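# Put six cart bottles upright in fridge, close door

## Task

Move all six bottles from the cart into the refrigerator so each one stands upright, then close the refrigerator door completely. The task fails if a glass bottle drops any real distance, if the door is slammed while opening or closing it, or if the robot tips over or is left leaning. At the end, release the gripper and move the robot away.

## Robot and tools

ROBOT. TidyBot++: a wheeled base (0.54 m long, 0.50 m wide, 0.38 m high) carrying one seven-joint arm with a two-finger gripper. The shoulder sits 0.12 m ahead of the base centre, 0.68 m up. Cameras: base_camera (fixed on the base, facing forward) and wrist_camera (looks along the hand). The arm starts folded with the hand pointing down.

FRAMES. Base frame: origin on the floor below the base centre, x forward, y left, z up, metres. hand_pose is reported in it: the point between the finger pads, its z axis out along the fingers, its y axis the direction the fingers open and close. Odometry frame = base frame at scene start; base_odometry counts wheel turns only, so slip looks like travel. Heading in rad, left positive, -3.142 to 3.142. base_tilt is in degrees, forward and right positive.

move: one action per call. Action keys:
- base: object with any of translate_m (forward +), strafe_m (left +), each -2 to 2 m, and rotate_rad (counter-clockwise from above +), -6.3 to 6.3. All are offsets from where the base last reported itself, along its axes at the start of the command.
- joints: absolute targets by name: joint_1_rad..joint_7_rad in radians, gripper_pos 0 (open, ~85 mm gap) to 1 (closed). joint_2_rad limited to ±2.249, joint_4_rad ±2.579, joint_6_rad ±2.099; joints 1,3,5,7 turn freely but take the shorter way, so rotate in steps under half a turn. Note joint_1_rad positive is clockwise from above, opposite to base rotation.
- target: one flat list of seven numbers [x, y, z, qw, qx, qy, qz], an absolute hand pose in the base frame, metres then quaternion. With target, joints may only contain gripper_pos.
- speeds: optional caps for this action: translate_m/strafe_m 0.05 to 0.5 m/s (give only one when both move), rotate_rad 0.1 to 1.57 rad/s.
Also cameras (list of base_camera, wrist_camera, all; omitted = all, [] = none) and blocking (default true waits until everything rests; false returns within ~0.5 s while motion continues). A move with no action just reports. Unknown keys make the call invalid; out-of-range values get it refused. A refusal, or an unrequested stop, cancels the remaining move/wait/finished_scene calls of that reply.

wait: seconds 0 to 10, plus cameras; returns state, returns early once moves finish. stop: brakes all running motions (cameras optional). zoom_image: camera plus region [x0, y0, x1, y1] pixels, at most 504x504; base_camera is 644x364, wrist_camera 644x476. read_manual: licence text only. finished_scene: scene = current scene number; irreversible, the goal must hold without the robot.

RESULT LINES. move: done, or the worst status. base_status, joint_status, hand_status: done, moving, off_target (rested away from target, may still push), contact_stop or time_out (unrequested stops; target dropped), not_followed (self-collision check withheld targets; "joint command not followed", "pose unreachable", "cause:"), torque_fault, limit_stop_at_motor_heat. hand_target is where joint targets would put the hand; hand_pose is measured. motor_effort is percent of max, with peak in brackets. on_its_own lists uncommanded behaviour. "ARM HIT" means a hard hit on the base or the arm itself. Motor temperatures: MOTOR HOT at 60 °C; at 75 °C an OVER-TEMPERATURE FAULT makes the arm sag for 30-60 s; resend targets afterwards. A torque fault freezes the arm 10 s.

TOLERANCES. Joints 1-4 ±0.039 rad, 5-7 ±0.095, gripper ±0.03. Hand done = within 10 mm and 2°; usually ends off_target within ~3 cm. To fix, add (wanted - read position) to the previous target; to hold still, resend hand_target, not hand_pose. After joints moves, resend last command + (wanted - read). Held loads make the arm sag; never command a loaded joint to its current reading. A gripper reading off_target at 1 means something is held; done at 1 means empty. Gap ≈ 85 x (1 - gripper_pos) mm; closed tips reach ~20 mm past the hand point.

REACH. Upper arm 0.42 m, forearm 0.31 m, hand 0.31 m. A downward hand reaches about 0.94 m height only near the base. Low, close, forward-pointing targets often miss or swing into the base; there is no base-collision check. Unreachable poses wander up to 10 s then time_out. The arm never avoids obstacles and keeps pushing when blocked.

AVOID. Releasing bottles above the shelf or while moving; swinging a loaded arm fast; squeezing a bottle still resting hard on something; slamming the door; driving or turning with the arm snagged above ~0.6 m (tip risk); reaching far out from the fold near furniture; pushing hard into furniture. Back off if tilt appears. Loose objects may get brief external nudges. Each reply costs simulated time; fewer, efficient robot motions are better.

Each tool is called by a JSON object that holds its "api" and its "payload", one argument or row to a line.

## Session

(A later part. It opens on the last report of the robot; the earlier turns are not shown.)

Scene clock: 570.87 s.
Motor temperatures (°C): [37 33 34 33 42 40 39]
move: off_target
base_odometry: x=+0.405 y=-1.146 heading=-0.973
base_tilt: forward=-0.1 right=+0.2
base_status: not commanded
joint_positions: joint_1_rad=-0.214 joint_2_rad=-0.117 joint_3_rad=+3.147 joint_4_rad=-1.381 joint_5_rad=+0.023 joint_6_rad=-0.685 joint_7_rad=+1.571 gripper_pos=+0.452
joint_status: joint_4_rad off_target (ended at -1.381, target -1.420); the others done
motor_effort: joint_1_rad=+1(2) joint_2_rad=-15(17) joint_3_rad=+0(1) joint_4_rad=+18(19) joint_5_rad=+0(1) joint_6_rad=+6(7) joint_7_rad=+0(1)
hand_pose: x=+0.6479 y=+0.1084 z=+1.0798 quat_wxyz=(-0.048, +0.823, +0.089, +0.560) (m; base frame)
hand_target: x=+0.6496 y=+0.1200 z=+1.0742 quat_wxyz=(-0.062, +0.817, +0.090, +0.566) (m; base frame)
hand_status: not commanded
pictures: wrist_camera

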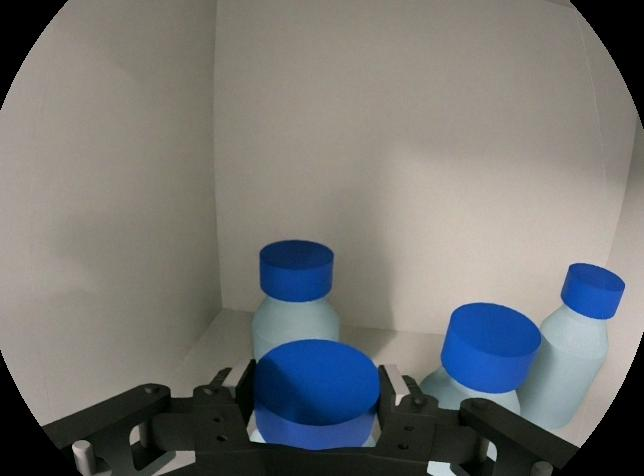

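{"api": "move", "payload": {
  "joints": {"gripper_pos":0.4},
  "cameras": []
}}

{"api": "move", "payload": {
  "joints": {"gripper_pos":0.28},
  "cameras": ["wrist_camera"]
}}

{"api": "move", "payload": {
  "base": {"translate_m":-0.12,"strafe_m":-0.025},
  "speeds": {"translate_m":0.15},
  "cameras": ["wrist_camera"]
}}

Scene clock: 577.27 s.
Motor temperatures (°C): [37 33 34 33 42 40 39]
move: done
base_odometry: x=+0.405 y=-1.146 heading=-0.973
base_tilt: forward=-0.1 right=+0.2
base_status: not commanded
joint_positions: joint_1_rad=-0.214 joint_2_rad=-0.117 joint_3_rad=+3.147 joint_4_rad=-1.391 joint_5_rad=+0.023 joint_6_rad=-0.685 joint_7_rad=+1.571 gripper_pos=+0.400
joint_status: all done
motor_effort: joint_1_rad=+1(2) joint_2_rad=-17(18) joint_3_rad=+0(1) joint_4_rad=+19(20) joint_5_rad=+0(1) joint_6_rad=+6(7) joint_7_rad=+1(1)
hand_pose: x=+0.6478 y=+0.1084 z=+1.0741 quat_wxyz=(-0.047, +0.825, +0.090, +0.556) (m; base frame)
hand_target: x=+0.6496 y=+0.1200 z=+1.0742 quat_wxyz=(-0.062, +0.817, +0.090, +0.566) (m; base frame)
hand_status: not commanded
pictures: none
No camera images: "cameras" was empty.

Scene clock: 577.83 s.
Motor temperatures (°C): [37 33 34 33 42 40 39]
move: done
base_odometry: x=+0.405 y=-1.146 heading=-0.973
base_tilt: forward=-0.1 right=+0.2
base_status: not commanded
joint_positions: joint_1_rad=-0.214 joint_2_rad=-0.117 joint_3_rad=+3.147 joint_4_rad=-1.401 joint_5_rad=+0.023 joint_6_rad=-0.685 joint_7_rad=+1.571 gripper_pos=+0.280
joint_status: all done
motor_effort: joint_1_rad=+1(1) joint_2_rad=-19(20) joint_3_rad=+0(0) joint_4_rad=+22(22) joint_5_rad=+0(1) joint_6_rad=+8(8) joint_7_rad=+1(1)
hand_pose: x=+0.6475 y=+0.1083 z=+1.0677 quat_wxyz=(-0.047, +0.828, +0.090, +0.551) (m; base frame)
hand_target: x=+0.6496 y=+0.1200 z=+1.0742 quat_wxyz=(-0.062, +0.817, +0.090, +0.566) (m; base frame)
hand_status: not commanded
pictures: wrist_camera

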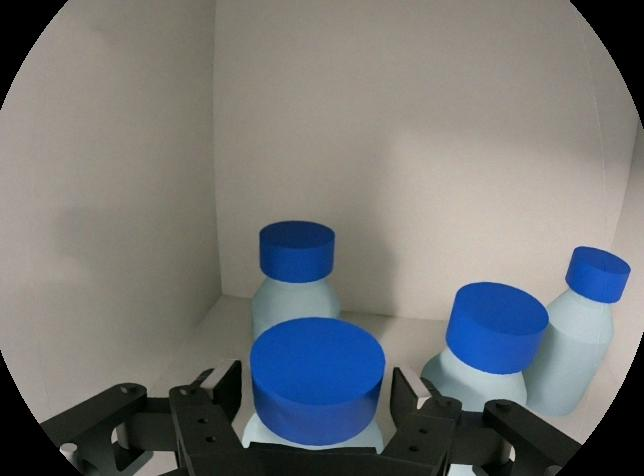

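Scene clock: 579.23 s.
Motor temperatures (°C): [37 33 34 33 42 40 39]
move: done
base_odometry: x=+0.317 y=-1.061 heading=-0.973
base_tilt: forward=-0.1 right=+0.2
base_status: done
joint_positions: joint_1_rad=-0.214 joint_2_rad=-0.118 joint_3_rad=+3.147 joint_4_rad=-1.402 joint_5_rad=+0.023 joint_6_rad=-0.685 joint_7_rad=+1.571 gripper_pos=+0.280
joint_status: not commanded
motor_effort: joint_1_rad=+1(1) joint_2_rad=-19(24) joint_3_rad=+0(1) joint_4_rad=+21(22) joint_5_rad=+0(1) joint_6_rad=+8(8) joint_7_rad=+1(1)
hand_pose: x=+0.6471 y=+0.1082 z=+1.0681 quat_wxyz=(-0.047, +0.828, +0.090, +0.552) (m; base frame)
hand_target: x=+0.6496 y=+0.1200 z=+1.0742 quat_wxyz=(-0.062, +0.817, +0.090, +0.566) (m; base frame)
hand_status: not commanded
pictures: wrist_camera

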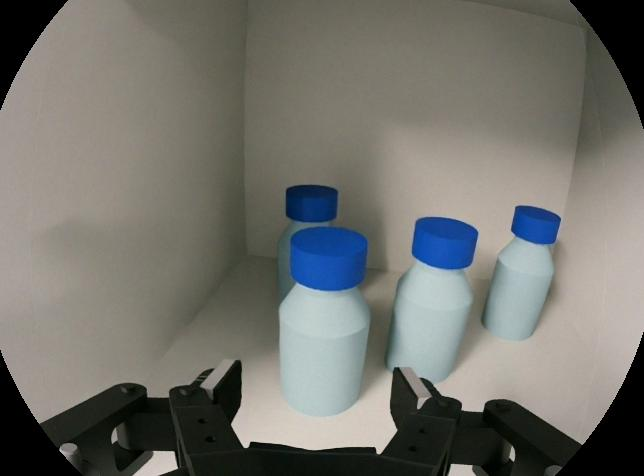

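{"api": "move", "payload": {
  "base": {"translate_m":-0.62,"strafe_m":-0.027},
  "speeds": {"translate_m":0.45},
  "cameras": []
}}

{"api": "move", "payload": {
  "base": {"translate_m":-0.839,"strafe_m":-0.944,"rotate_rad":-0.598},
  "joints": {"joint_1_rad":0,"joint_2_rad":-0.12,"joint_3_rad":3.1416,"joint_4_rad":-1.65,"joint_5_rad":0,"joint_6_rad":-0.42,"joint_7_rad":1.571,"gripper_pos":0.2},
  "cameras": ["wrist_camera"]
}}

{"api": "move", "payload": {
  "joints": {"joint_1_rad":0,"joint_2_rad":0.09,"joint_3_rad":3.1416,"joint_4_rad":-1.54,"joint_5_rad":0,"joint_6_rad":-0.23,"joint_7_rad":1.571},
  "cameras": ["wrist_camera"]
}}

Scene clock: 606.33 s.
Motor temperatures (°C): [37 33 34 33 42 40 39]
move: done
base_odometry: x=-0.055 y=-0.564 heading=-0.972
base_tilt: forward=-0.1 right=+0.2
base_status: done
joint_positions: joint_1_rad=-0.214 joint_2_rad=-0.118 joint_3_rad=+3.147 joint_4_rad=-1.402 joint_5_rad=+0.023 joint_6_rad=-0.685 joint_7_rad=+1.571 gripper_pos=+0.280
joint_status: not commanded
motor_effort: joint_1_rad=+1(1) joint_2_rad=-19(23) joint_3_rad=+0(1) joint_4_rad=+21(22) joint_5_rad=+1(1) joint_6_rad=+8(8) joint_7_rad=+1(1)
hand_pose: x=+0.6470 y=+0.1082 z=+1.0680 quat_wxyz=(-0.047, +0.828, +0.090, +0.551) (m; base frame)
hand_target: x=+0.6496 y=+0.1200 z=+1.0742 quat_wxyz=(-0.062, +0.817, +0.090, +0.566) (m; base frame)
hand_status: not commanded
pictures: none
No camera images: "cameras" was empty.

Scene clock: 610.37 s.
Motor temperatures (°C): [37 33 34 33 42 40 39]
move: done
base_odometry: x=-1.307 y=-0.403 heading=-1.571
base_tilt: forward=-0.1 right=+0.2
base_status: done
joint_positions: joint_1_rad=+0.000 joint_2_rad=-0.117 joint_3_rad=+3.146 joint_4_rad=-1.631 joint_5_rad=+0.023 joint_6_rad=-0.497 joint_7_rad=+1.571 gripper_pos=+0.200
joint_status: all done
motor_effort: joint_1_rad=+1(5) joint_2_rad=-20(24) joint_3_rad=+0(5) joint_4_rad=+22(24) joint_5_rad=+0(2) joint_6_rad=+8(9) joint_7_rad=+0(2)
hand_pose: x=+0.6653 y=-0.0045 z=+0.9848 quat_wxyz=(+0.011, +0.845, +0.004, +0.535) (m; base frame)
hand_target: x=+0.6719 y=+0.0013 z=+0.9971 quat_wxyz=(+0.000, +0.828, +0.000, +0.561) (m; base frame)
hand_status: not commanded
pictures: wrist_camera

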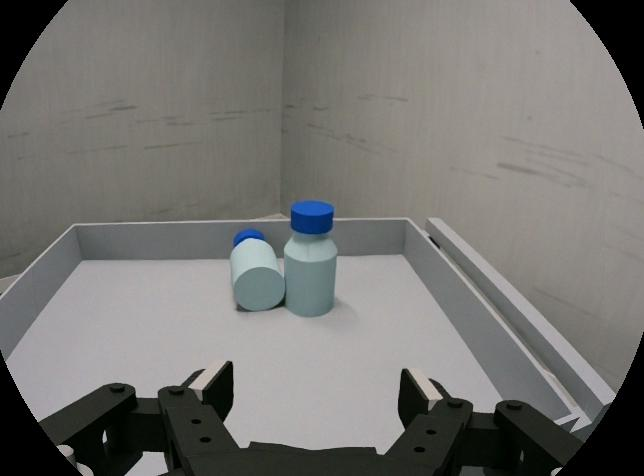

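Scene clock: 611.90 s.
Motor temperatures (°C): [37 33 34 33 42 40 39]
move: done
base_odometry: x=-1.307 y=-0.403 heading=-1.571
base_tilt: forward=-0.1 right=+0.2
base_status: not commanded
joint_positions: joint_1_rad=+0.000 joint_2_rad=+0.083 joint_3_rad=+3.146 joint_4_rad=-1.546 joint_5_rad=+0.023 joint_6_rad=-0.309 joint_7_rad=+1.571 gripper_pos=+0.200
joint_status: all done
motor_effort: joint_1_rad=+1(1) joint_2_rad=-27(31) joint_3_rad=+0(1) joint_4_rad=+22(23) joint_5_rad=+0(1) joint_6_rad=+8(9) joint_7_rad=+0(1)
hand_pose: x=+0.7583 y=-0.0033 z=+0.9708 quat_wxyz=(+0.010, +0.824, +0.006, +0.566) (m; base frame)
hand_target: x=+0.7690 y=+0.0013 z=+0.9935 quat_wxyz=(+0.000, +0.802, +0.000, +0.598) (m; base frame)
hand_status: not commanded
pictures: wrist_camera

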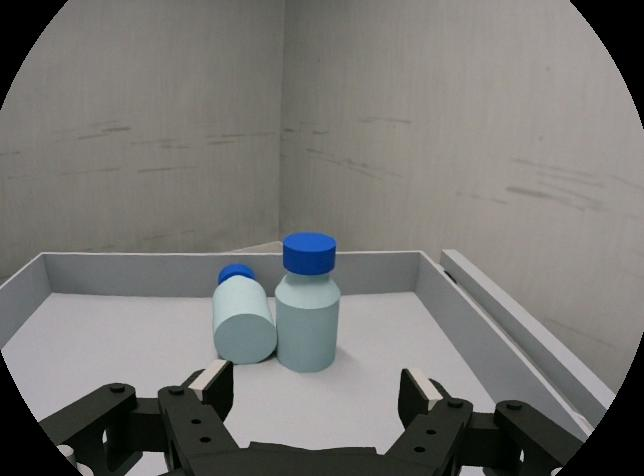

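{"api": "move", "payload": {
  "base": {"translate_m":0.15,"strafe_m":0.007},
  "speeds": {"translate_m":0.15},
  "joints": {"joint_1_rad":0,"joint_2_rad":0.09,"joint_3_rad":3.1416,"joint_4_rad":-1.605,"joint_5_rad":0,"joint_6_rad":-0.19,"joint_7_rad":1.571},
  "cameras": ["wrist_camera"]
}}

Scene clock: 618.97 s.
Motor temperatures (°C): [37 33 34 33 42 40 39]
move: done
base_odometry: x=-1.301 y=-0.553 heading=-1.571
base_tilt: forward=-0.1 right=+0.2
base_status: done
joint_positions: joint_1_rad=+0.000 joint_2_rad=+0.087 joint_3_rad=+3.146 joint_4_rad=-1.591 joint_5_rad=+0.023 joint_6_rad=-0.265 joint_7_rad=+1.571 gripper_pos=+0.200
joint_status: all done
motor_effort: joint_1_rad=+1(2) joint_2_rad=-27(31) joint_3_rad=+0(1) joint_4_rad=+22(24) joint_5_rad=+1(2) joint_6_rad=+8(10) joint_7_rad=+0(1)
hand_pose: x=+0.7581 y=-0.0030 z=+0.9544 quat_wxyz=(+0.010, +0.826, +0.006, +0.564) (m; base frame)
hand_target: x=+0.7648 y=+0.0013 z=+0.9657 quat_wxyz=(+0.000, +0.809, +0.000, +0.588) (m; base frame)
hand_status: not commanded
pictures: wrist_camera

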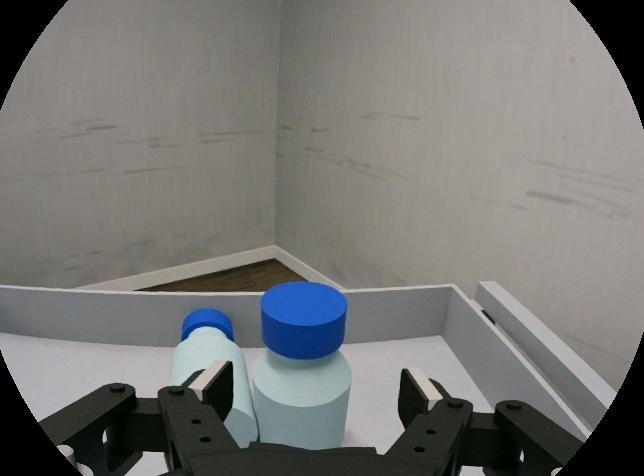

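{"api": "move", "payload": {
  "base": {"translate_m":0.055,"strafe_m":0.007},
  "speeds": {"translate_m":0.1},
  "joints": {"joint_1_rad":0,"joint_2_rad":0.09,"joint_3_rad":3.1416,"joint_4_rad":-1.63,"joint_5_rad":0,"joint_6_rad":-0.17,"joint_7_rad":1.571},
  "cameras": ["wrist_camera"]
}}

Scene clock: 625.10 s.
Motor temperatures (°C): [37 33 34 33 42 40 39]
move: done
base_odometry: x=-1.294 y=-0.608 heading=-1.571
base_tilt: forward=-0.1 right=+0.2
base_status: done
joint_positions: joint_1_rad=+0.000 joint_2_rad=+0.090 joint_3_rad=+3.146 joint_4_rad=-1.613 joint_5_rad=+0.023 joint_6_rad=-0.244 joint_7_rad=+1.571 gripper_pos=+0.200
joint_status: all done
motor_effort: joint_1_rad=+1(2) joint_2_rad=-28(30) joint_3_rad=+0(1) joint_4_rad=+22(23) joint_5_rad=+0(2) joint_6_rad=+8(9) joint_7_rad=+1(1)
hand_pose: x=+0.7579 y=-0.0029 z=+0.9453 quat_wxyz=(+0.010, +0.827, +0.006, +0.563) (m; base frame)
hand_target: x=+0.7632 y=+0.0013 z=+0.9564 quat_wxyz=(+0.000, +0.811, +0.000, +0.586) (m; base frame)
hand_status: not commanded
pictures: wrist_camera

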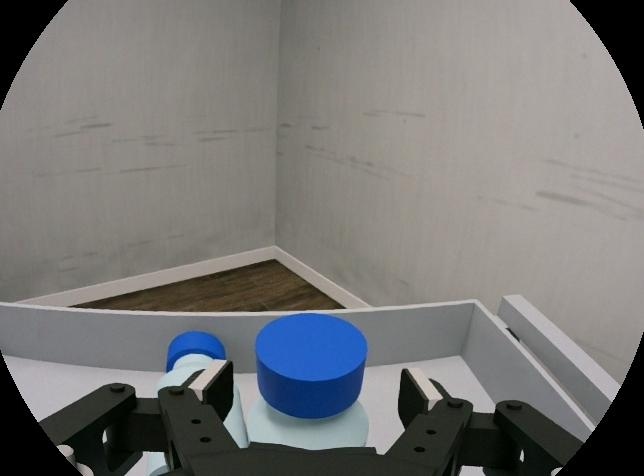

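{"api": "move", "payload": {
  "base": {"translate_m":0.027,"strafe_m":0.002},
  "speeds": {"translate_m":0.08},
  "cameras": ["wrist_camera"]
}}

Scene clock: 628.53 s.
Motor temperatures (°C): [37 33 34 33 42 40 39]
move: done
base_odometry: x=-1.292 y=-0.635 heading=-1.571
base_tilt: forward=-0.1 right=+0.2
base_status: done
joint_positions: joint_1_rad=+0.000 joint_2_rad=+0.090 joint_3_rad=+3.146 joint_4_rad=-1.613 joint_5_rad=+0.023 joint_6_rad=-0.243 joint_7_rad=+1.571 gripper_pos=+0.200
joint_status: not commanded
motor_effort: joint_1_rad=+1(2) joint_2_rad=-28(31) joint_3_rad=+0(1) joint_4_rad=+22(23) joint_5_rad=+0(1) joint_6_rad=+8(8) joint_7_rad=+1(1)
hand_pose: x=+0.7580 y=-0.0029 z=+0.9453 quat_wxyz=(+0.010, +0.827, +0.006, +0.563) (m; base frame)
hand_target: x=+0.7632 y=+0.0013 z=+0.9564 quat_wxyz=(+0.000, +0.811, +0.000, +0.586) (m; base frame)
hand_status: not commanded
pictures: wrist_camera

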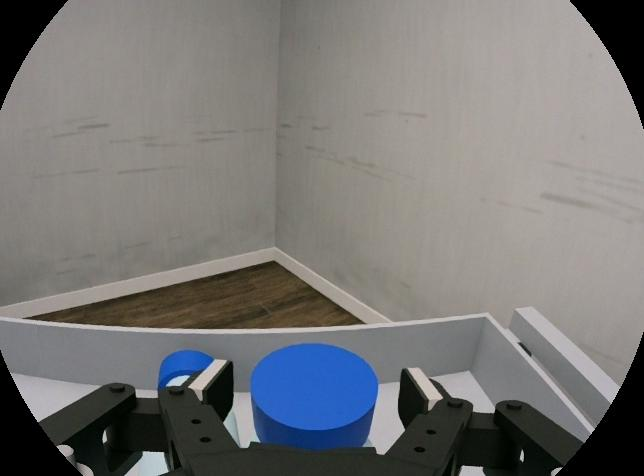

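Matches good grips. Close and lift.

{"api": "move", "payload": {
  "joints": {"gripper_pos":0.75},
  "cameras": ["wrist_camera"]
}}

{"api": "move", "payload": {
  "joints": {"joint_1_rad":0,"joint_2_rad":0.09,"joint_3_rad":3.1416,"joint_4_rad":-1.45,"joint_5_rad":0,"joint_6_rad":-0.35,"joint_7_rad":1.571},
  "cameras": ["wrist_camera"]
}}

Scene clock: 632.40 s.
Motor temperatures (°C): [37 33 34 33 42 40 39]
move: off_target
base_odometry: x=-1.292 y=-0.635 heading=-1.571
base_tilt: forward=-0.1 right=+0.2
base_status: not commanded
joint_positions: joint_1_rad=+0.000 joint_2_rad=+0.090 joint_3_rad=+3.146 joint_4_rad=-1.613 joint_5_rad=+0.023 joint_6_rad=-0.241 joint_7_rad=+1.571 gripper_pos=+0.458
joint_status: gripper_pos off_target (ended at +0.458, target +0.750)
motor_effort: joint_1_rad=+1(1) joint_2_rad=-27(28) joint_3_rad=+0(1) joint_4_rad=+21(23) joint_5_rad=+1(1) joint_6_rad=+8(9) joint_7_rad=+0(1)
hand_pose: x=+0.7582 y=-0.0029 z=+0.9458 quat_wxyz=(+0.010, +0.826, +0.006, +0.563) (m; base frame)
hand_target: x=+0.7632 y=+0.0013 z=+0.9564 quat_wxyz=(+0.000, +0.811, +0.000, +0.586) (m; base frame)
hand_status: not commanded
pictures: wrist_camera

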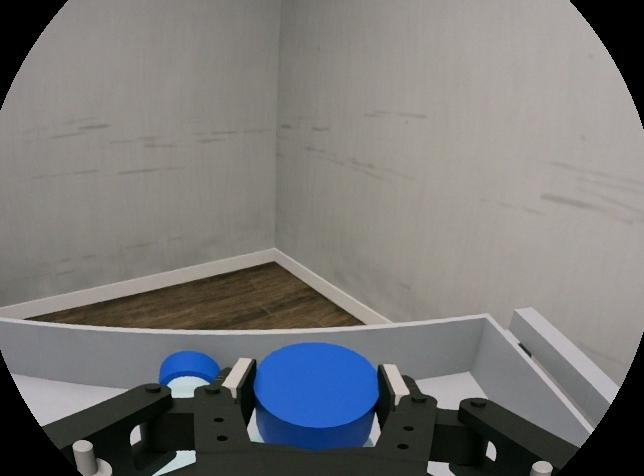

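Scene clock: 633.53 s.
Motor temperatures (°C): [37 33 34 33 42 40 39]
move: done
base_odometry: x=-1.292 y=-0.635 heading=-1.571
base_tilt: forward=-0.1 right=+0.2
base_status: not commanded
joint_positions: joint_1_rad=+0.000 joint_2_rad=+0.106 joint_3_rad=+3.146 joint_4_rad=-1.467 joint_5_rad=+0.023 joint_6_rad=-0.308 joint_7_rad=+1.571 gripper_pos=+0.458
joint_status: all done
motor_effort: joint_1_rad=+1(2) joint_2_rad=-33(35) joint_3_rad=+0(1) joint_4_rad=+26(28) joint_5_rad=+1(1) joint_6_rad=+11(13) joint_7_rad=+1(2)
hand_pose: x=+0.7745 y=-0.0034 z=+1.0044 quat_wxyz=(+0.011, +0.808, +0.005, +0.589) (m; base frame)
hand_target: x=+0.7666 y=+0.0013 z=+1.0129 quat_wxyz=(+0.000, +0.811, +0.000, +0.586) (m; base frame)
hand_status: not commanded
pictures: wrist_camera

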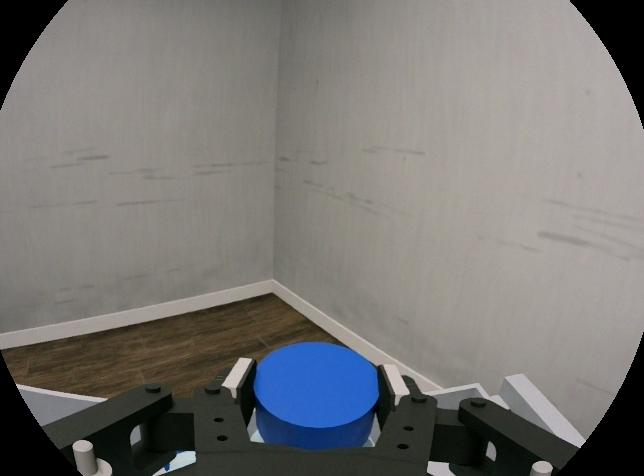

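{"api": "move", "payload": {
  "joints": {"joint_1_rad":0,"joint_2_rad":-0.12,"joint_3_rad":3.1416,"joint_4_rad":-1.2,"joint_5_rad":0,"joint_6_rad":-0.83,"joint_7_rad":1.571},
  "cameras": []
}}

{"api": "move", "payload": {
  "base": {"translate_m":-0.36},
  "speeds": {"translate_m":0.35},
  "cameras": ["wrist_camera"]
}}

{"api": "move", "payload": {
  "base": {"translate_m":0.288,"strafe_m":1.238,"rotate_rad":0.598},
  "joints": {"joint_1_rad":0.22,"joint_2_rad":-0.12,"joint_3_rad":3.1416,"joint_4_rad":-1.2,"joint_5_rad":0,"joint_6_rad":-0.83,"joint_7_rad":1.571},
  "speeds": {"translate_m":0.45,"rotate_rad":0.3},
  "cameras": ["wrist_camera"]
}}

{"api": "move", "payload": {
  "base": {"translate_m":0.62,"strafe_m":0.0},
  "speeds": {"translate_m":0.35},
  "cameras": ["wrist_camera"]
}}

Scene clock: 642.63 s.
Motor temperatures (°C): [37 34 34 33 42 40 39]
move: done
base_odometry: x=-1.292 y=-0.635 heading=-1.571
base_tilt: forward=-0.1 right=+0.2
base_status: not commanded
joint_positions: joint_1_rad=+0.000 joint_2_rad=-0.105 joint_3_rad=+3.146 joint_4_rad=-1.210 joint_5_rad=+0.023 joint_6_rad=-0.783 joint_7_rad=+1.571 gripper_pos=+0.458
joint_status: all done
motor_effort: joint_1_rad=+1(2) joint_2_rad=-22(37) joint_3_rad=+0(1) joint_4_rad=+24(28) joint_5_rad=+1(1) joint_6_rad=+11(12) joint_7_rad=+0(1)
hand_pose: x=+0.6515 y=-0.0061 z=+1.1445 quat_wxyz=(+0.012, +0.810, +0.000, +0.586) (m; base frame)
hand_target: x=+0.6394 y=+0.0013 z=+1.1441 quat_wxyz=(+0.000, +0.816, +0.000, +0.578) (m; base frame)
hand_status: not commanded
pictures: none
No camera images: "cameras" was empty.

Scene clock: 644.80 s.
Motor temperatures (°C): [37 34 34 33 42 40 39]
move: done
base_odometry: x=-1.291 y=-0.275 heading=-1.571
base_tilt: forward=-0.1 right=+0.2
base_status: done
joint_positions: joint_1_rad=+0.000 joint_2_rad=-0.101 joint_3_rad=+3.146 joint_4_rad=-1.210 joint_5_rad=+0.023 joint_6_rad=-0.789 joint_7_rad=+1.571 gripper_pos=+0.458
joint_status: not commanded
motor_effort: joint_1_rad=+1(2) joint_2_rad=-22(26) joint_3_rad=+0(2) joint_4_rad=+24(25) joint_5_rad=+0(1) joint_6_rad=+11(11) joint_7_rad=+0(1)
hand_pose: x=+0.6529 y=-0.0061 z=+1.1406 quat_wxyz=(+0.012, +0.813, +0.000, +0.583) (m; base frame)
hand_target: x=+0.6394 y=+0.0013 z=+1.1441 quat_wxyz=(+0.000, +0.816, +0.000, +0.578) (m; base frame)
hand_status: not commanded
pictures: wrist_camera

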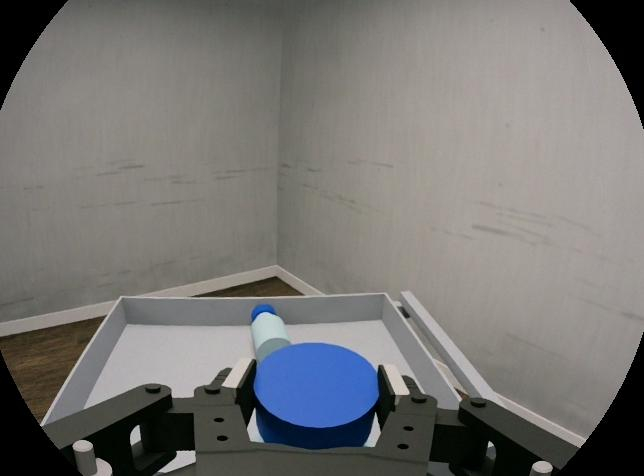

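Scene clock: 648.87 s.
Motor temperatures (°C): [37 34 34 33 42 40 39]
move: done
base_odometry: x=-0.053 y=-0.564 heading=-0.973
base_tilt: forward=-0.1 right=+0.2
base_status: done
joint_positions: joint_1_rad=+0.215 joint_2_rad=-0.101 joint_3_rad=+3.144 joint_4_rad=-1.210 joint_5_rad=+0.023 joint_6_rad=-0.789 joint_7_rad=+1.571 gripper_pos=+0.458
joint_status: all done
motor_effort: joint_1_rad=+1(4) joint_2_rad=-22(24) joint_3_rad=+0(4) joint_4_rad=+25(25) joint_5_rad=+1(2) joint_6_rad=+11(12) joint_7_rad=+0(2)
hand_pose: x=+0.6394 y=-0.1193 z=+1.1405 quat_wxyz=(+0.075, +0.808, -0.087, +0.578) (m; base frame)
hand_target: x=+0.6272 y=-0.1123 z=+1.1441 quat_wxyz=(+0.063, +0.811, -0.090, +0.574) (m; base frame)
hand_status: not commanded
pictures: wrist_camera

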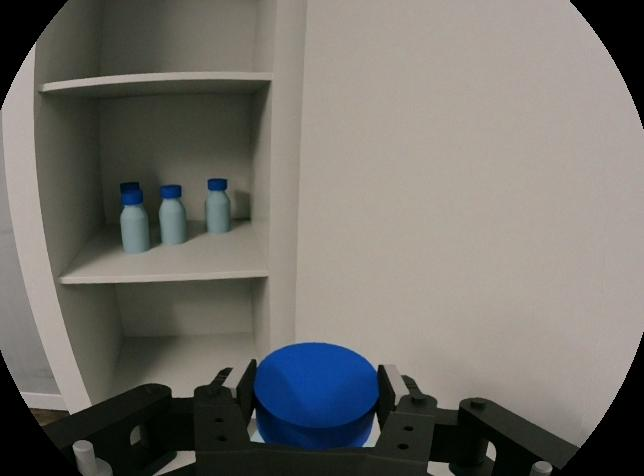

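Scene clock: 651.57 s.
Motor temperatures (°C): [37 34 34 33 42 40 39]
move: done
base_odometry: x=+0.296 y=-1.076 heading=-0.973
base_tilt: forward=-0.2 right=+0.2
base_status: done
joint_positions: joint_1_rad=+0.219 joint_2_rad=-0.165 joint_3_rad=+3.142 joint_4_rad=-1.210 joint_5_rad=+0.019 joint_6_rad=-0.860 joint_7_rad=+1.571 gripper_pos=+0.460
joint_status: not commanded
motor_effort: joint_1_rad=+1(4) joint_2_rad=-7(26) joint_3_rad=+0(3) joint_4_rad=+24(28) joint_5_rad=+1(3) joint_6_rad=+16(23) joint_7_rad=+1(2)
hand_pose: x=+0.6033 y=-0.1113 z=+1.1525 quat_wxyz=(+0.073, +0.810, -0.088, +0.575) (m; base frame)
hand_target: x=+0.6272 y=-0.1123 z=+1.1441 quat_wxyz=(+0.063, +0.811, -0.090, +0.574) (m; base frame)
hand_status: not commanded
pictures: wrist_camera

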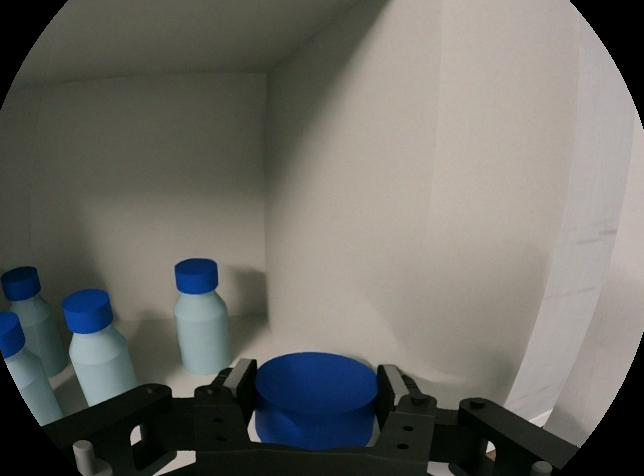

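{"api": "move", "payload": {
  "base": {"translate_m":-0.2},
  "speeds": {"translate_m":0.15},
  "cameras": ["wrist_camera","base_camera"]
}}

Scene clock: 657.27 s.
Motor temperatures (°C): [37 34 34 33 42 40 39]
move: done
base_odometry: x=+0.183 y=-0.911 heading=-0.973
base_tilt: forward=-0.2 right=+0.2
base_status: done
joint_positions: joint_1_rad=+0.216 joint_2_rad=-0.105 joint_3_rad=+3.141 joint_4_rad=-1.212 joint_5_rad=+0.016 joint_6_rad=-0.858 joint_7_rad=+1.571 gripper_pos=+0.461
joint_status: not commanded
motor_effort: joint_1_rad=+1(4) joint_2_rad=-22(25) joint_3_rad=+0(4) joint_4_rad=+24(26) joint_5_rad=+0(3) joint_6_rad=+11(16) joint_7_rad=+1(1)
hand_pose: x=+0.6309 y=-0.1140 z=+1.1216 quat_wxyz=(+0.067, +0.827, -0.088, +0.551) (m; base frame)
hand_target: x=+0.6272 y=-0.1123 z=+1.1441 quat_wxyz=(+0.063, +0.811, -0.090, +0.574) (m; base frame)
hand_status: not commanded
pictures: base_camera, wrist_camera

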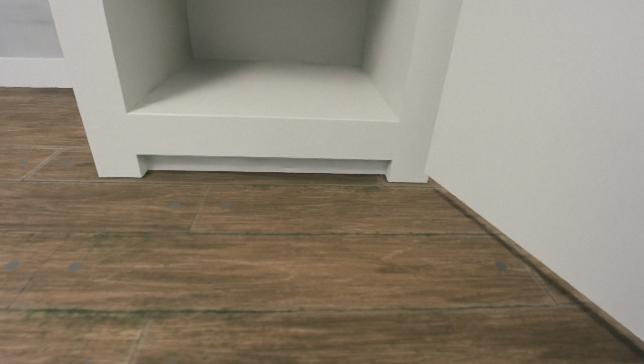

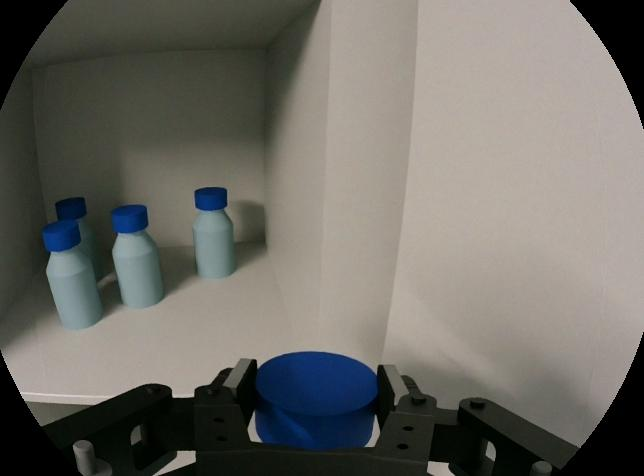

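{"api": "move", "payload": {
  "base": {"strafe_m":0.05},
  "speeds": {"strafe_m":0.15},
  "joints": {"joint_1_rad":0.22,"joint_2_rad":-0.12,"joint_3_rad":3.1416,"joint_4_rad":-1.5,"joint_5_rad":0,"joint_6_rad":-0.17,"joint_7_rad":1.571},
  "cameras": ["wrist_camera","base_camera"]
}}

Scene clock: 680.27 s.
Motor temperatures (°C): [37 34 34 33 42 40 39]
move: off_target
base_odometry: x=+0.224 y=-0.882 heading=-0.973
base_tilt: forward=-0.1 right=+0.2
base_status: done
joint_positions: joint_1_rad=+0.216 joint_2_rad=-0.105 joint_3_rad=+3.140 joint_4_rad=-1.499 joint_5_rad=+0.016 joint_6_rad=-0.273 joint_7_rad=+1.571 gripper_pos=+0.461
joint_status: joint_6_rad off_target (ended at -0.273, target -0.170); the others done
motor_effort: joint_1_rad=+1(3) joint_2_rad=-24(25) joint_3_rad=+0(4) joint_4_rad=+26(27) joint_5_rad=-1(2) joint_6_rad=+12(12) joint_7_rad=+0(2)
hand_pose: x=+0.6812 y=-0.1220 z=+1.1256 quat_wxyz=(+0.078, +0.736, -0.075, +0.668) (m; base frame)
hand_target: x=+0.6751 y=-0.1230 z=+1.1656 quat_wxyz=(+0.079, +0.695, -0.077, +0.710) (m; base frame)
hand_status: not commanded
pictures: base_camera, wrist_camera

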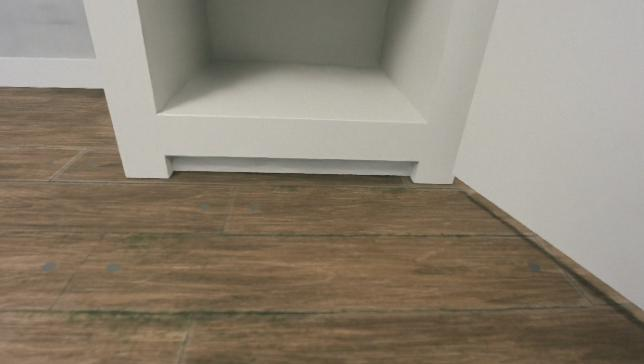

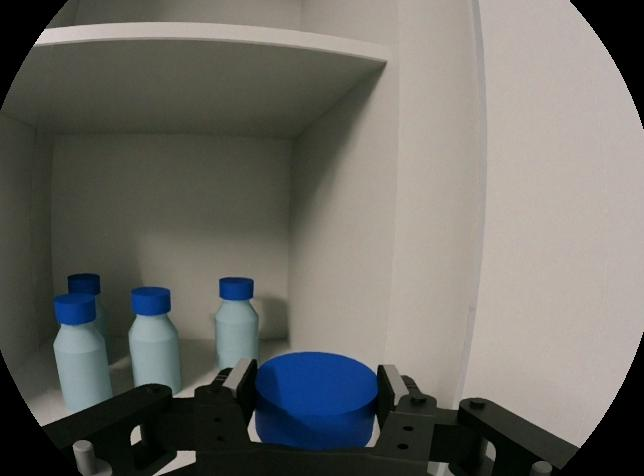

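{"api": "move", "payload": {
  "base": {"strafe_m":0.045,"translate_m":0.12},
  "speeds": {"strafe_m":0.15},
  "joints": {"joint_1_rad":0.22,"joint_2_rad":-0.12,"joint_3_rad":3.1416,"joint_4_rad":-1.5,"joint_5_rad":0,"joint_6_rad":-0.12,"joint_7_rad":1.571},
  "cameras": ["wrist_camera","base_camera"]
}}

Scene clock: 695.37 s.
Motor temperatures (°C): [37 34 34 33 42 40 39]
move: done
base_odometry: x=+0.329 y=-0.956 heading=-0.972
base_tilt: forward=-0.1 right=+0.2
base_status: done
joint_positions: joint_1_rad=+0.216 joint_2_rad=-0.102 joint_3_rad=+3.140 joint_4_rad=-1.503 joint_5_rad=+0.016 joint_6_rad=-0.213 joint_7_rad=+1.571 gripper_pos=+0.461
joint_status: all done
motor_effort: joint_1_rad=+1(2) joint_2_rad=-24(28) joint_3_rad=+0(2) joint_4_rad=+26(27) joint_5_rad=+0(1) joint_6_rad=+12(13) joint_7_rad=+1(1)
hand_pose: x=+0.6838 y=-0.1223 z=+1.1402 quat_wxyz=(+0.080, +0.718, -0.073, +0.687) (m; base frame)
hand_target: x=+0.6744 y=-0.1228 z=+1.1812 quat_wxyz=(+0.080, +0.678, -0.075, +0.727) (m; base frame)
hand_status: not commanded
pictures: base_camera, wrist_camera

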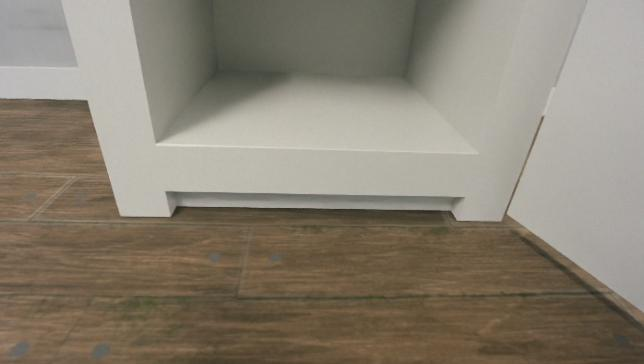

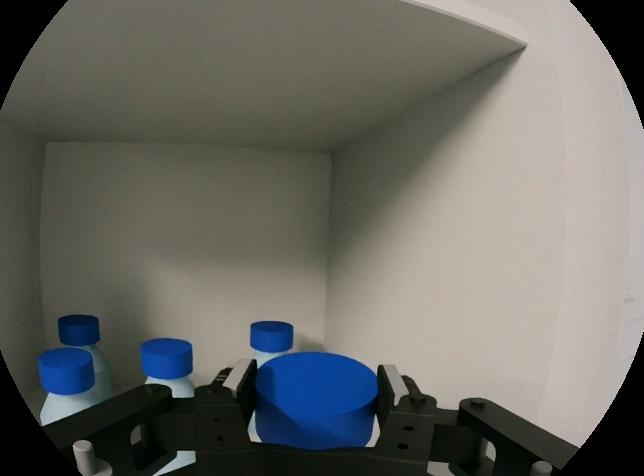

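{"api": "move", "payload": {
  "base": {"translate_m":0.16},
  "speeds": {"translate_m":0.12},
  "joints": {"joint_1_rad":0.22,"joint_2_rad":-0.12,"joint_3_rad":3.1416,"joint_4_rad":-1.47,"joint_5_rad":0,"joint_6_rad":-0.25,"joint_7_rad":1.571},
  "cameras": ["wrist_camera","base_camera"]
}}

Scene clock: 713.37 s.
Motor temperatures (°C): [37 34 34 33 42 40 39]
move: done
base_odometry: x=+0.420 y=-1.088 heading=-0.972
base_tilt: forward=-0.1 right=+0.2
base_status: done
joint_positions: joint_1_rad=+0.216 joint_2_rad=-0.099 joint_3_rad=+3.140 joint_4_rad=-1.485 joint_5_rad=+0.016 joint_6_rad=-0.268 joint_7_rad=+1.571 gripper_pos=+0.461
joint_status: all done
motor_effort: joint_1_rad=+1(2) joint_2_rad=-24(28) joint_3_rad=+0(1) joint_4_rad=+26(27) joint_5_rad=+0(1) joint_6_rad=+12(13) joint_7_rad=+1(1)
hand_pose: x=+0.6834 y=-0.1225 z=+1.1327 quat_wxyz=(+0.079, +0.732, -0.074, +0.673) (m; base frame)
hand_target: x=+0.6731 y=-0.1225 z=+1.1593 quat_wxyz=(+0.077, +0.713, -0.079, +0.692) (m; base frame)
hand_status: not commanded
pictures: base_camera, wrist_camera

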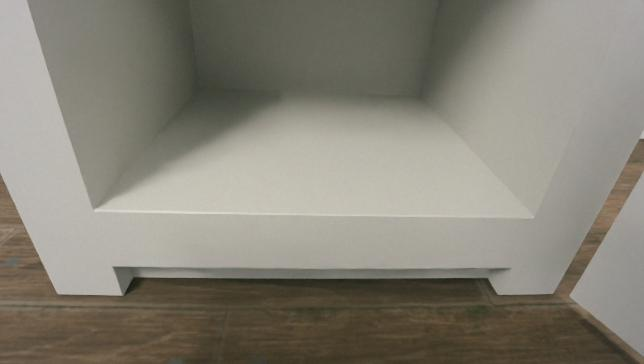

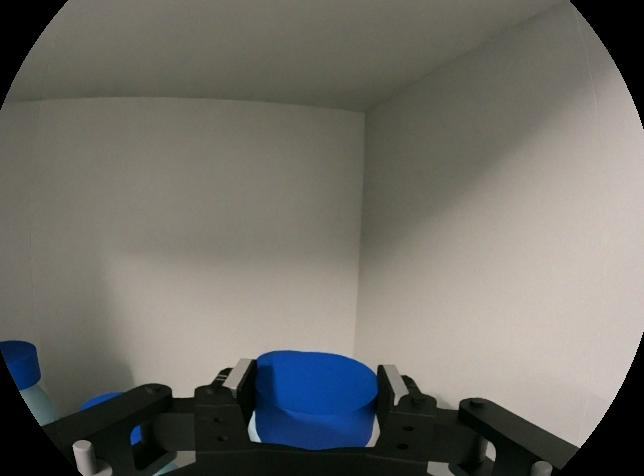

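{"api": "move", "payload": {
  "joints": {"joint_1_rad":0.22,"joint_2_rad":-0.12,"joint_3_rad":3.1416,"joint_4_rad":-1.56,"joint_5_rad":0,"joint_6_rad":-0.16,"joint_7_rad":1.571},
  "cameras": ["wrist_camera"]
}}

{"api": "move", "payload": {
  "joints": {"joint_1_rad":0.22,"joint_2_rad":-0.12,"joint_3_rad":3.1416,"joint_4_rad":-1.62,"joint_5_rad":0,"joint_6_rad":-0.1,"joint_7_rad":1.571},
  "cameras": ["wrist_camera"]
}}

Scene clock: 723.07 s.
Motor temperatures (°C): [37 34 34 33 42 40 39]
move: done
base_odometry: x=+0.420 y=-1.088 heading=-0.972
base_tilt: forward=-0.1 right=+0.2
base_status: not commanded
joint_positions: joint_1_rad=+0.216 joint_2_rad=-0.099 joint_3_rad=+3.140 joint_4_rad=-1.566 joint_5_rad=+0.016 joint_6_rad=-0.245 joint_7_rad=+1.571 gripper_pos=+0.461
joint_status: all done
motor_effort: joint_1_rad=+1(2) joint_2_rad=-24(26) joint_3_rad=+0(1) joint_4_rad=+26(28) joint_5_rad=+1(1) joint_6_rad=+12(14) joint_7_rad=+0(1)
hand_pose: x=+0.6851 y=-0.1228 z=+1.0894 quat_wxyz=(+0.076, +0.751, -0.076, +0.651) (m; base frame)
hand_target: x=+0.6780 y=-0.1236 z=+1.1315 quat_wxyz=(+0.077, +0.713, -0.079, +0.692) (m; base frame)
hand_status: not commanded
pictures: wrist_camera

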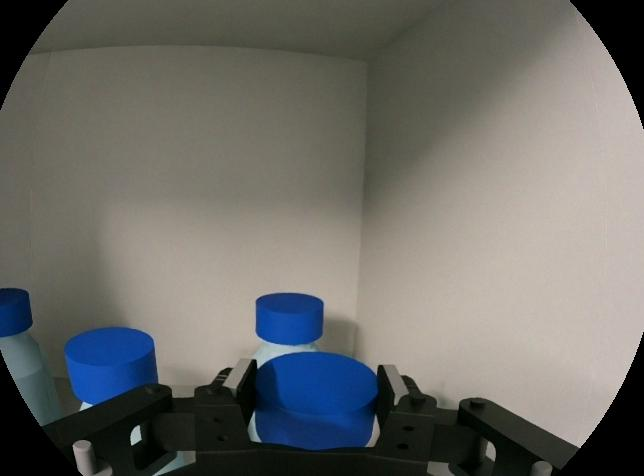

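Scene clock: 723.83 s.
Motor temperatures (°C): [37 34 34 33 42 40 39]
move: done
base_odometry: x=+0.420 y=-1.088 heading=-0.972
base_tilt: forward=-0.1 right=+0.2
base_status: not commanded
joint_positions: joint_1_rad=+0.216 joint_2_rad=-0.099 joint_3_rad=+3.140 joint_4_rad=-1.609 joint_5_rad=+0.016 joint_6_rad=-0.185 joint_7_rad=+1.571 gripper_pos=+0.461
joint_status: all done
motor_effort: joint_1_rad=+1(1) joint_2_rad=-23(24) joint_3_rad=+0(1) joint_4_rad=+25(27) joint_5_rad=+0(2) joint_6_rad=+10(12) joint_7_rad=+0(1)
hand_pose: x=+0.6869 y=-0.1229 z=+1.0810 quat_wxyz=(+0.077, +0.746, -0.075, +0.657) (m; base frame)
hand_target: x=+0.6798 y=-0.1240 z=+1.1127 quat_wxyz=(+0.077, +0.713, -0.079, +0.692) (m; base frame)
hand_status: not commanded
pictures: wrist_camera

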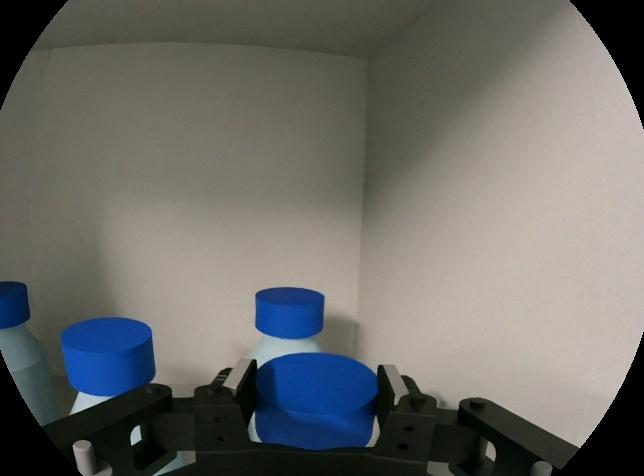

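{"api": "zoom_image", "payload": {
  "camera": "wrist_camera",
  "region": [40, 270, 420, 476]
}}

Scaled by 1.326.

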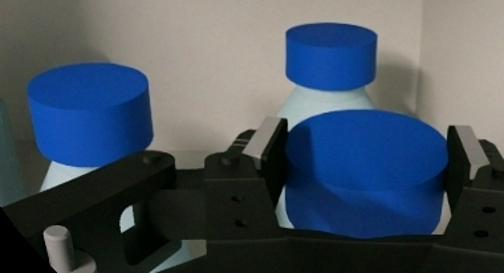

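{"api": "move", "payload": {
  "joints": {"joint_1_rad":0.22,"joint_2_rad":-0.12,"joint_3_rad":3.1416,"joint_4_rad":-1.65,"joint_5_rad":0,"joint_6_rad":-0.07,"joint_7_rad":1.571},
  "cameras": ["wrist_camera"]
}}

{"api": "move", "payload": {
  "joints": {"joint_1_rad":0.22,"joint_2_rad":-0.12,"joint_3_rad":3.1416,"joint_4_rad":-1.68,"joint_5_rad":0,"joint_6_rad":-0.04,"joint_7_rad":1.571},
  "cameras": ["wrist_camera"]
}}

Scene clock: 738.13 s.
Motor temperatures (°C): [36 34 34 33 42 40 39]
move: done
base_odometry: x=+0.420 y=-1.088 heading=-0.972
base_tilt: forward=-0.1 right=+0.2
base_status: not commanded
joint_positions: joint_1_rad=+0.216 joint_2_rad=-0.100 joint_3_rad=+3.140 joint_4_rad=-1.630 joint_5_rad=+0.016 joint_6_rad=-0.146 joint_7_rad=+1.571 gripper_pos=+0.461
joint_status: all done
motor_effort: joint_1_rad=+1(2) joint_2_rad=-20(22) joint_3_rad=+0(1) joint_4_rad=+22(25) joint_5_rad=+0(1) joint_6_rad=+9(10) joint_7_rad=+0(1)
hand_pose: x=+0.6877 y=-0.1229 z=+1.0804 quat_wxyz=(+0.078, +0.740, -0.074, +0.664) (m; base frame)
hand_target: x=+0.6803 y=-0.1241 z=+1.1033 quat_wxyz=(+0.077, +0.713, -0.079, +0.692) (m; base frame)
hand_status: not commanded
pictures: wrist_camera

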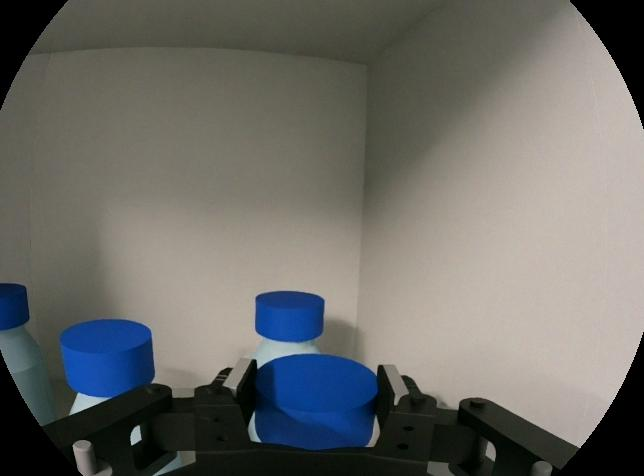

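Scene clock: 738.77 s.
Motor temperatures (°C): [36 34 34 33 42 40 39]
move: done
base_odometry: x=+0.420 y=-1.088 heading=-0.972
base_tilt: forward=-0.1 right=+0.2
base_status: not commanded
joint_positions: joint_1_rad=+0.216 joint_2_rad=-0.103 joint_3_rad=+3.140 joint_4_rad=-1.653 joint_5_rad=+0.016 joint_6_rad=-0.107 joint_7_rad=+1.571 gripper_pos=+0.461
joint_status: all done
motor_effort: joint_1_rad=+1(2) joint_2_rad=-19(21) joint_3_rad=+0(1) joint_4_rad=+21(23) joint_5_rad=+0(1) joint_6_rad=+8(10) joint_7_rad=+0(1)
hand_pose: x=+0.6872 y=-0.1226 z=+1.0801 quat_wxyz=(+0.078, +0.733, -0.073, +0.671) (m; base frame)
hand_target: x=+0.6806 y=-0.1242 z=+1.0938 quat_wxyz=(+0.077, +0.713, -0.079, +0.692) (m; base frame)
hand_status: not commanded
pictures: wrist_camera

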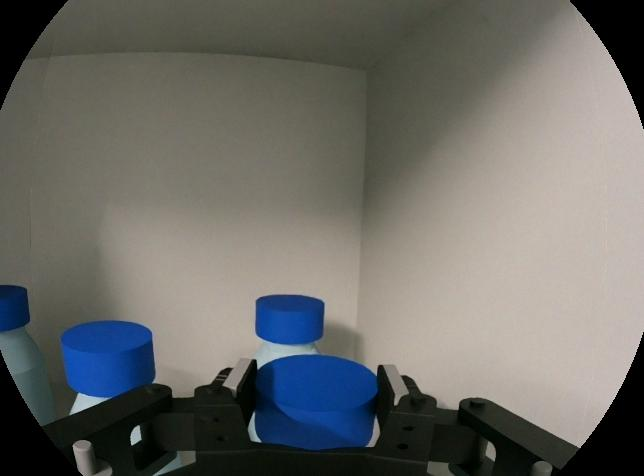

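{"api": "move", "payload": {
  "joints": {"joint_1_rad":0.22,"joint_2_rad":-0.12,"joint_3_rad":3.1416,"joint_4_rad":-1.71,"joint_5_rad":0,"joint_6_rad":-0.03,"joint_7_rad":1.571},
  "cameras": []
}}

{"api": "move", "payload": {
  "joints": {"gripper_pos":0.42},
  "cameras": ["wrist_camera"]
}}

Scene clock: 744.17 s.
Motor temperatures (°C): [36 34 34 33 42 40 39]
move: off_target
base_odometry: x=+0.420 y=-1.088 heading=-0.972
base_tilt: forward=-0.1 right=+0.2
base_status: not commanded
joint_positions: joint_1_rad=+0.216 joint_2_rad=-0.110 joint_3_rad=+3.140 joint_4_rad=-1.671 joint_5_rad=+0.016 joint_6_rad=-0.084 joint_7_rad=+1.571 gripper_pos=+0.461
joint_status: joint_4_rad off_target (ended at -1.671, target -1.710); the others done
motor_effort: joint_1_rad=+0(2) joint_2_rad=-17(19) joint_3_rad=-1(1) joint_4_rad=+19(22) joint_5_rad=-1(1) joint_6_rad=+6(9) joint_7_rad=+0(1)
hand_pose: x=+0.6845 y=-0.1219 z=+1.0801 quat_wxyz=(+0.079, +0.729, -0.073, +0.676) (m; base frame)
hand_target: x=+0.6803 y=-0.1241 z=+1.0782 quat_wxyz=(+0.076, +0.720, -0.079, +0.685) (m; base frame)
hand_status: not commanded
pictures: none
No camera images: "cameras" was empty.

Scene clock: 744.90 s.
Motor temperatures (°C): [36 34 34 33 42 40 39]
move: done
base_odometry: x=+0.420 y=-1.088 heading=-0.972
base_tilt: forward=-0.1 right=+0.2
base_status: not commanded
joint_positions: joint_1_rad=+0.216 joint_2_rad=-0.110 joint_3_rad=+3.140 joint_4_rad=-1.671 joint_5_rad=+0.016 joint_6_rad=-0.084 joint_7_rad=+1.571 gripper_pos=+0.419
joint_status: all done
motor_effort: joint_1_rad=+0(1) joint_2_rad=-18(18) joint_3_rad=+0(1) joint_4_rad=+19(20) joint_5_rad=+0(1) joint_6_rad=+6(6) joint_7_rad=+1(1)
hand_pose: x=+0.6845 y=-0.1219 z=+1.0801 quat_wxyz=(+0.079, +0.729, -0.073, +0.676) (m; base frame)
hand_target: x=+0.6803 y=-0.1241 z=+1.0782 quat_wxyz=(+0.076, +0.720, -0.079, +0.685) (m; base frame)
hand_status: not commanded
pictures: wrist_camera

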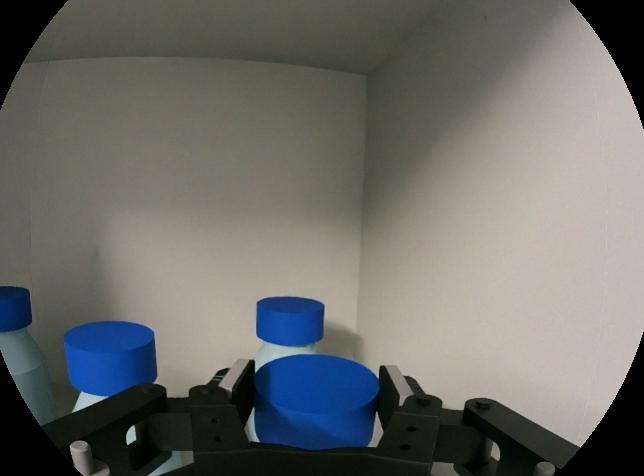

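{"api": "move", "payload": {
  "joints": {"gripper_pos":0.25},
  "cameras": ["wrist_camera"]
}}

{"api": "move", "payload": {
  "base": {"translate_m":-0.12,"strafe_m":0.025},
  "speeds": {"translate_m":0.12},
  "cameras": ["wrist_camera"]
}}

Scene clock: 748.73 s.
Motor temperatures (°C): [36 34 34 33 42 40 39]
move: done
base_odometry: x=+0.420 y=-1.088 heading=-0.972
base_tilt: forward=-0.1 right=+0.2
base_status: not commanded
joint_positions: joint_1_rad=+0.216 joint_2_rad=-0.110 joint_3_rad=+3.140 joint_4_rad=-1.693 joint_5_rad=+0.016 joint_6_rad=-0.084 joint_7_rad=+1.571 gripper_pos=+0.250
joint_status: all done
motor_effort: joint_1_rad=+1(1) joint_2_rad=-21(21) joint_3_rad=+0(1) joint_4_rad=+22(24) joint_5_rad=+0(1) joint_6_rad=+9(9) joint_7_rad=+0(1)
hand_pose: x=+0.6839 y=-0.1217 z=+1.0661 quat_wxyz=(+0.078, +0.737, -0.074, +0.668) (m; base frame)
hand_target: x=+0.6803 y=-0.1241 z=+1.0782 quat_wxyz=(+0.076, +0.720, -0.079, +0.685) (m; base frame)
hand_status: not commanded
pictures: wrist_camera

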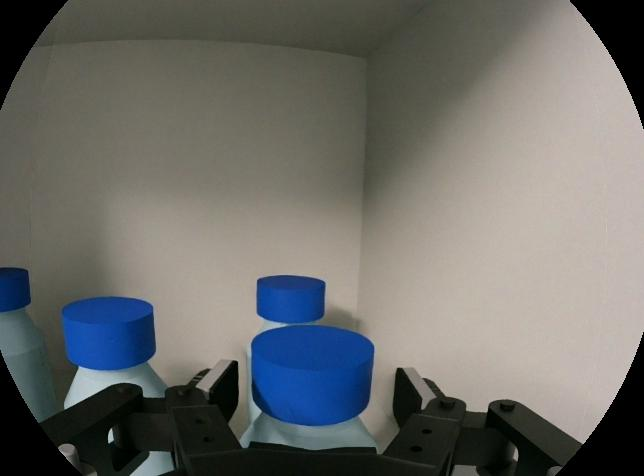

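Scene clock: 750.33 s.
Motor temperatures (°C): [36 34 34 33 42 40 39]
move: done
base_odometry: x=+0.373 y=-0.975 heading=-0.972
base_tilt: forward=-0.1 right=+0.2
base_status: done
joint_positions: joint_1_rad=+0.216 joint_2_rad=-0.112 joint_3_rad=+3.140 joint_4_rad=-1.693 joint_5_rad=+0.016 joint_6_rad=-0.084 joint_7_rad=+1.571 gripper_pos=+0.250
joint_status: not commanded
motor_effort: joint_1_rad=+1(2) joint_2_rad=-20(24) joint_3_rad=+0(1) joint_4_rad=+22(23) joint_5_rad=+0(2) joint_6_rad=+9(9) joint_7_rad=+1(1)
hand_pose: x=+0.6832 y=-0.1216 z=+1.0673 quat_wxyz=(+0.078, +0.736, -0.074, +0.668) (m; base frame)
hand_target: x=+0.6803 y=-0.1241 z=+1.0782 quat_wxyz=(+0.076, +0.720, -0.079, +0.685) (m; base frame)
hand_status: not commanded
pictures: wrist_camera

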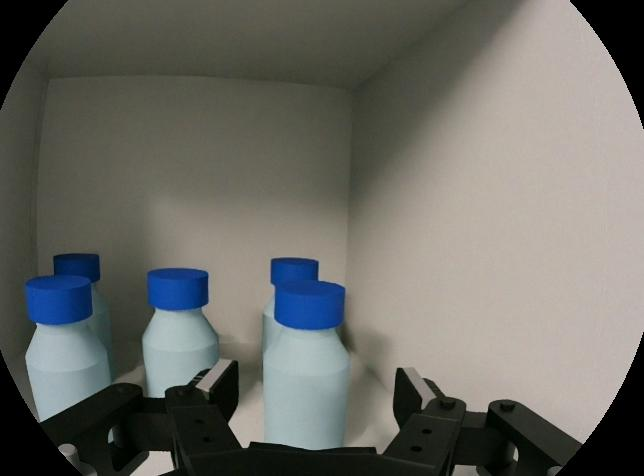

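{"api": "move", "payload": {
  "base": {"translate_m":-0.6},
  "speeds": {"translate_m":0.4},
  "joints": {"joint_1_rad":0.0},
  "cameras": ["wrist_camera","base_camera"]
}}

Scene clock: 798.30 s.
Motor temperatures (°C): [36 34 34 33 42 40 39]
move: done
base_odometry: x=+0.034 y=-0.479 heading=-0.972
base_tilt: forward=-0.1 right=+0.2
base_status: done
joint_positions: joint_1_rad=+0.012 joint_2_rad=-0.115 joint_3_rad=+3.140 joint_4_rad=-1.693 joint_5_rad=+0.016 joint_6_rad=-0.084 joint_7_rad=+1.571 gripper_pos=+0.250
joint_status: all done
motor_effort: joint_1_rad=+1(3) joint_2_rad=-20(25) joint_3_rad=+0(2) joint_4_rad=+23(23) joint_5_rad=+0(1) joint_6_rad=+9(9) joint_7_rad=+0(1)
hand_pose: x=+0.6952 y=-0.0048 z=+1.0686 quat_wxyz=(+0.009, +0.739, +0.002, +0.674) (m; base frame)
hand_target: x=+0.6938 y=+0.0013 z=+1.0782 quat_wxyz=(+0.000, +0.724, +0.000, +0.689) (m; base frame)
hand_status: not commanded
pictures: base_camera, wrist_camera

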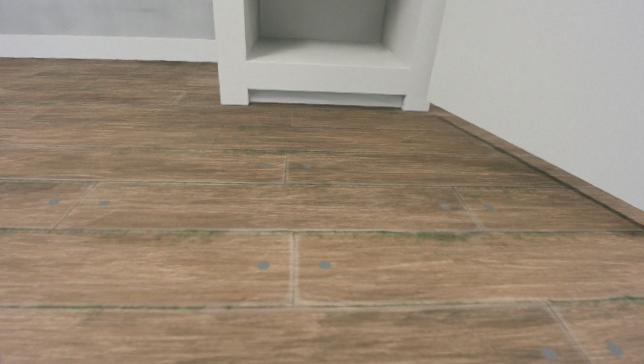

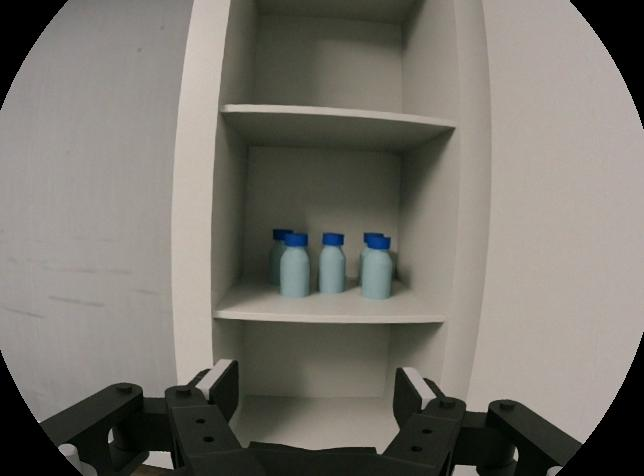

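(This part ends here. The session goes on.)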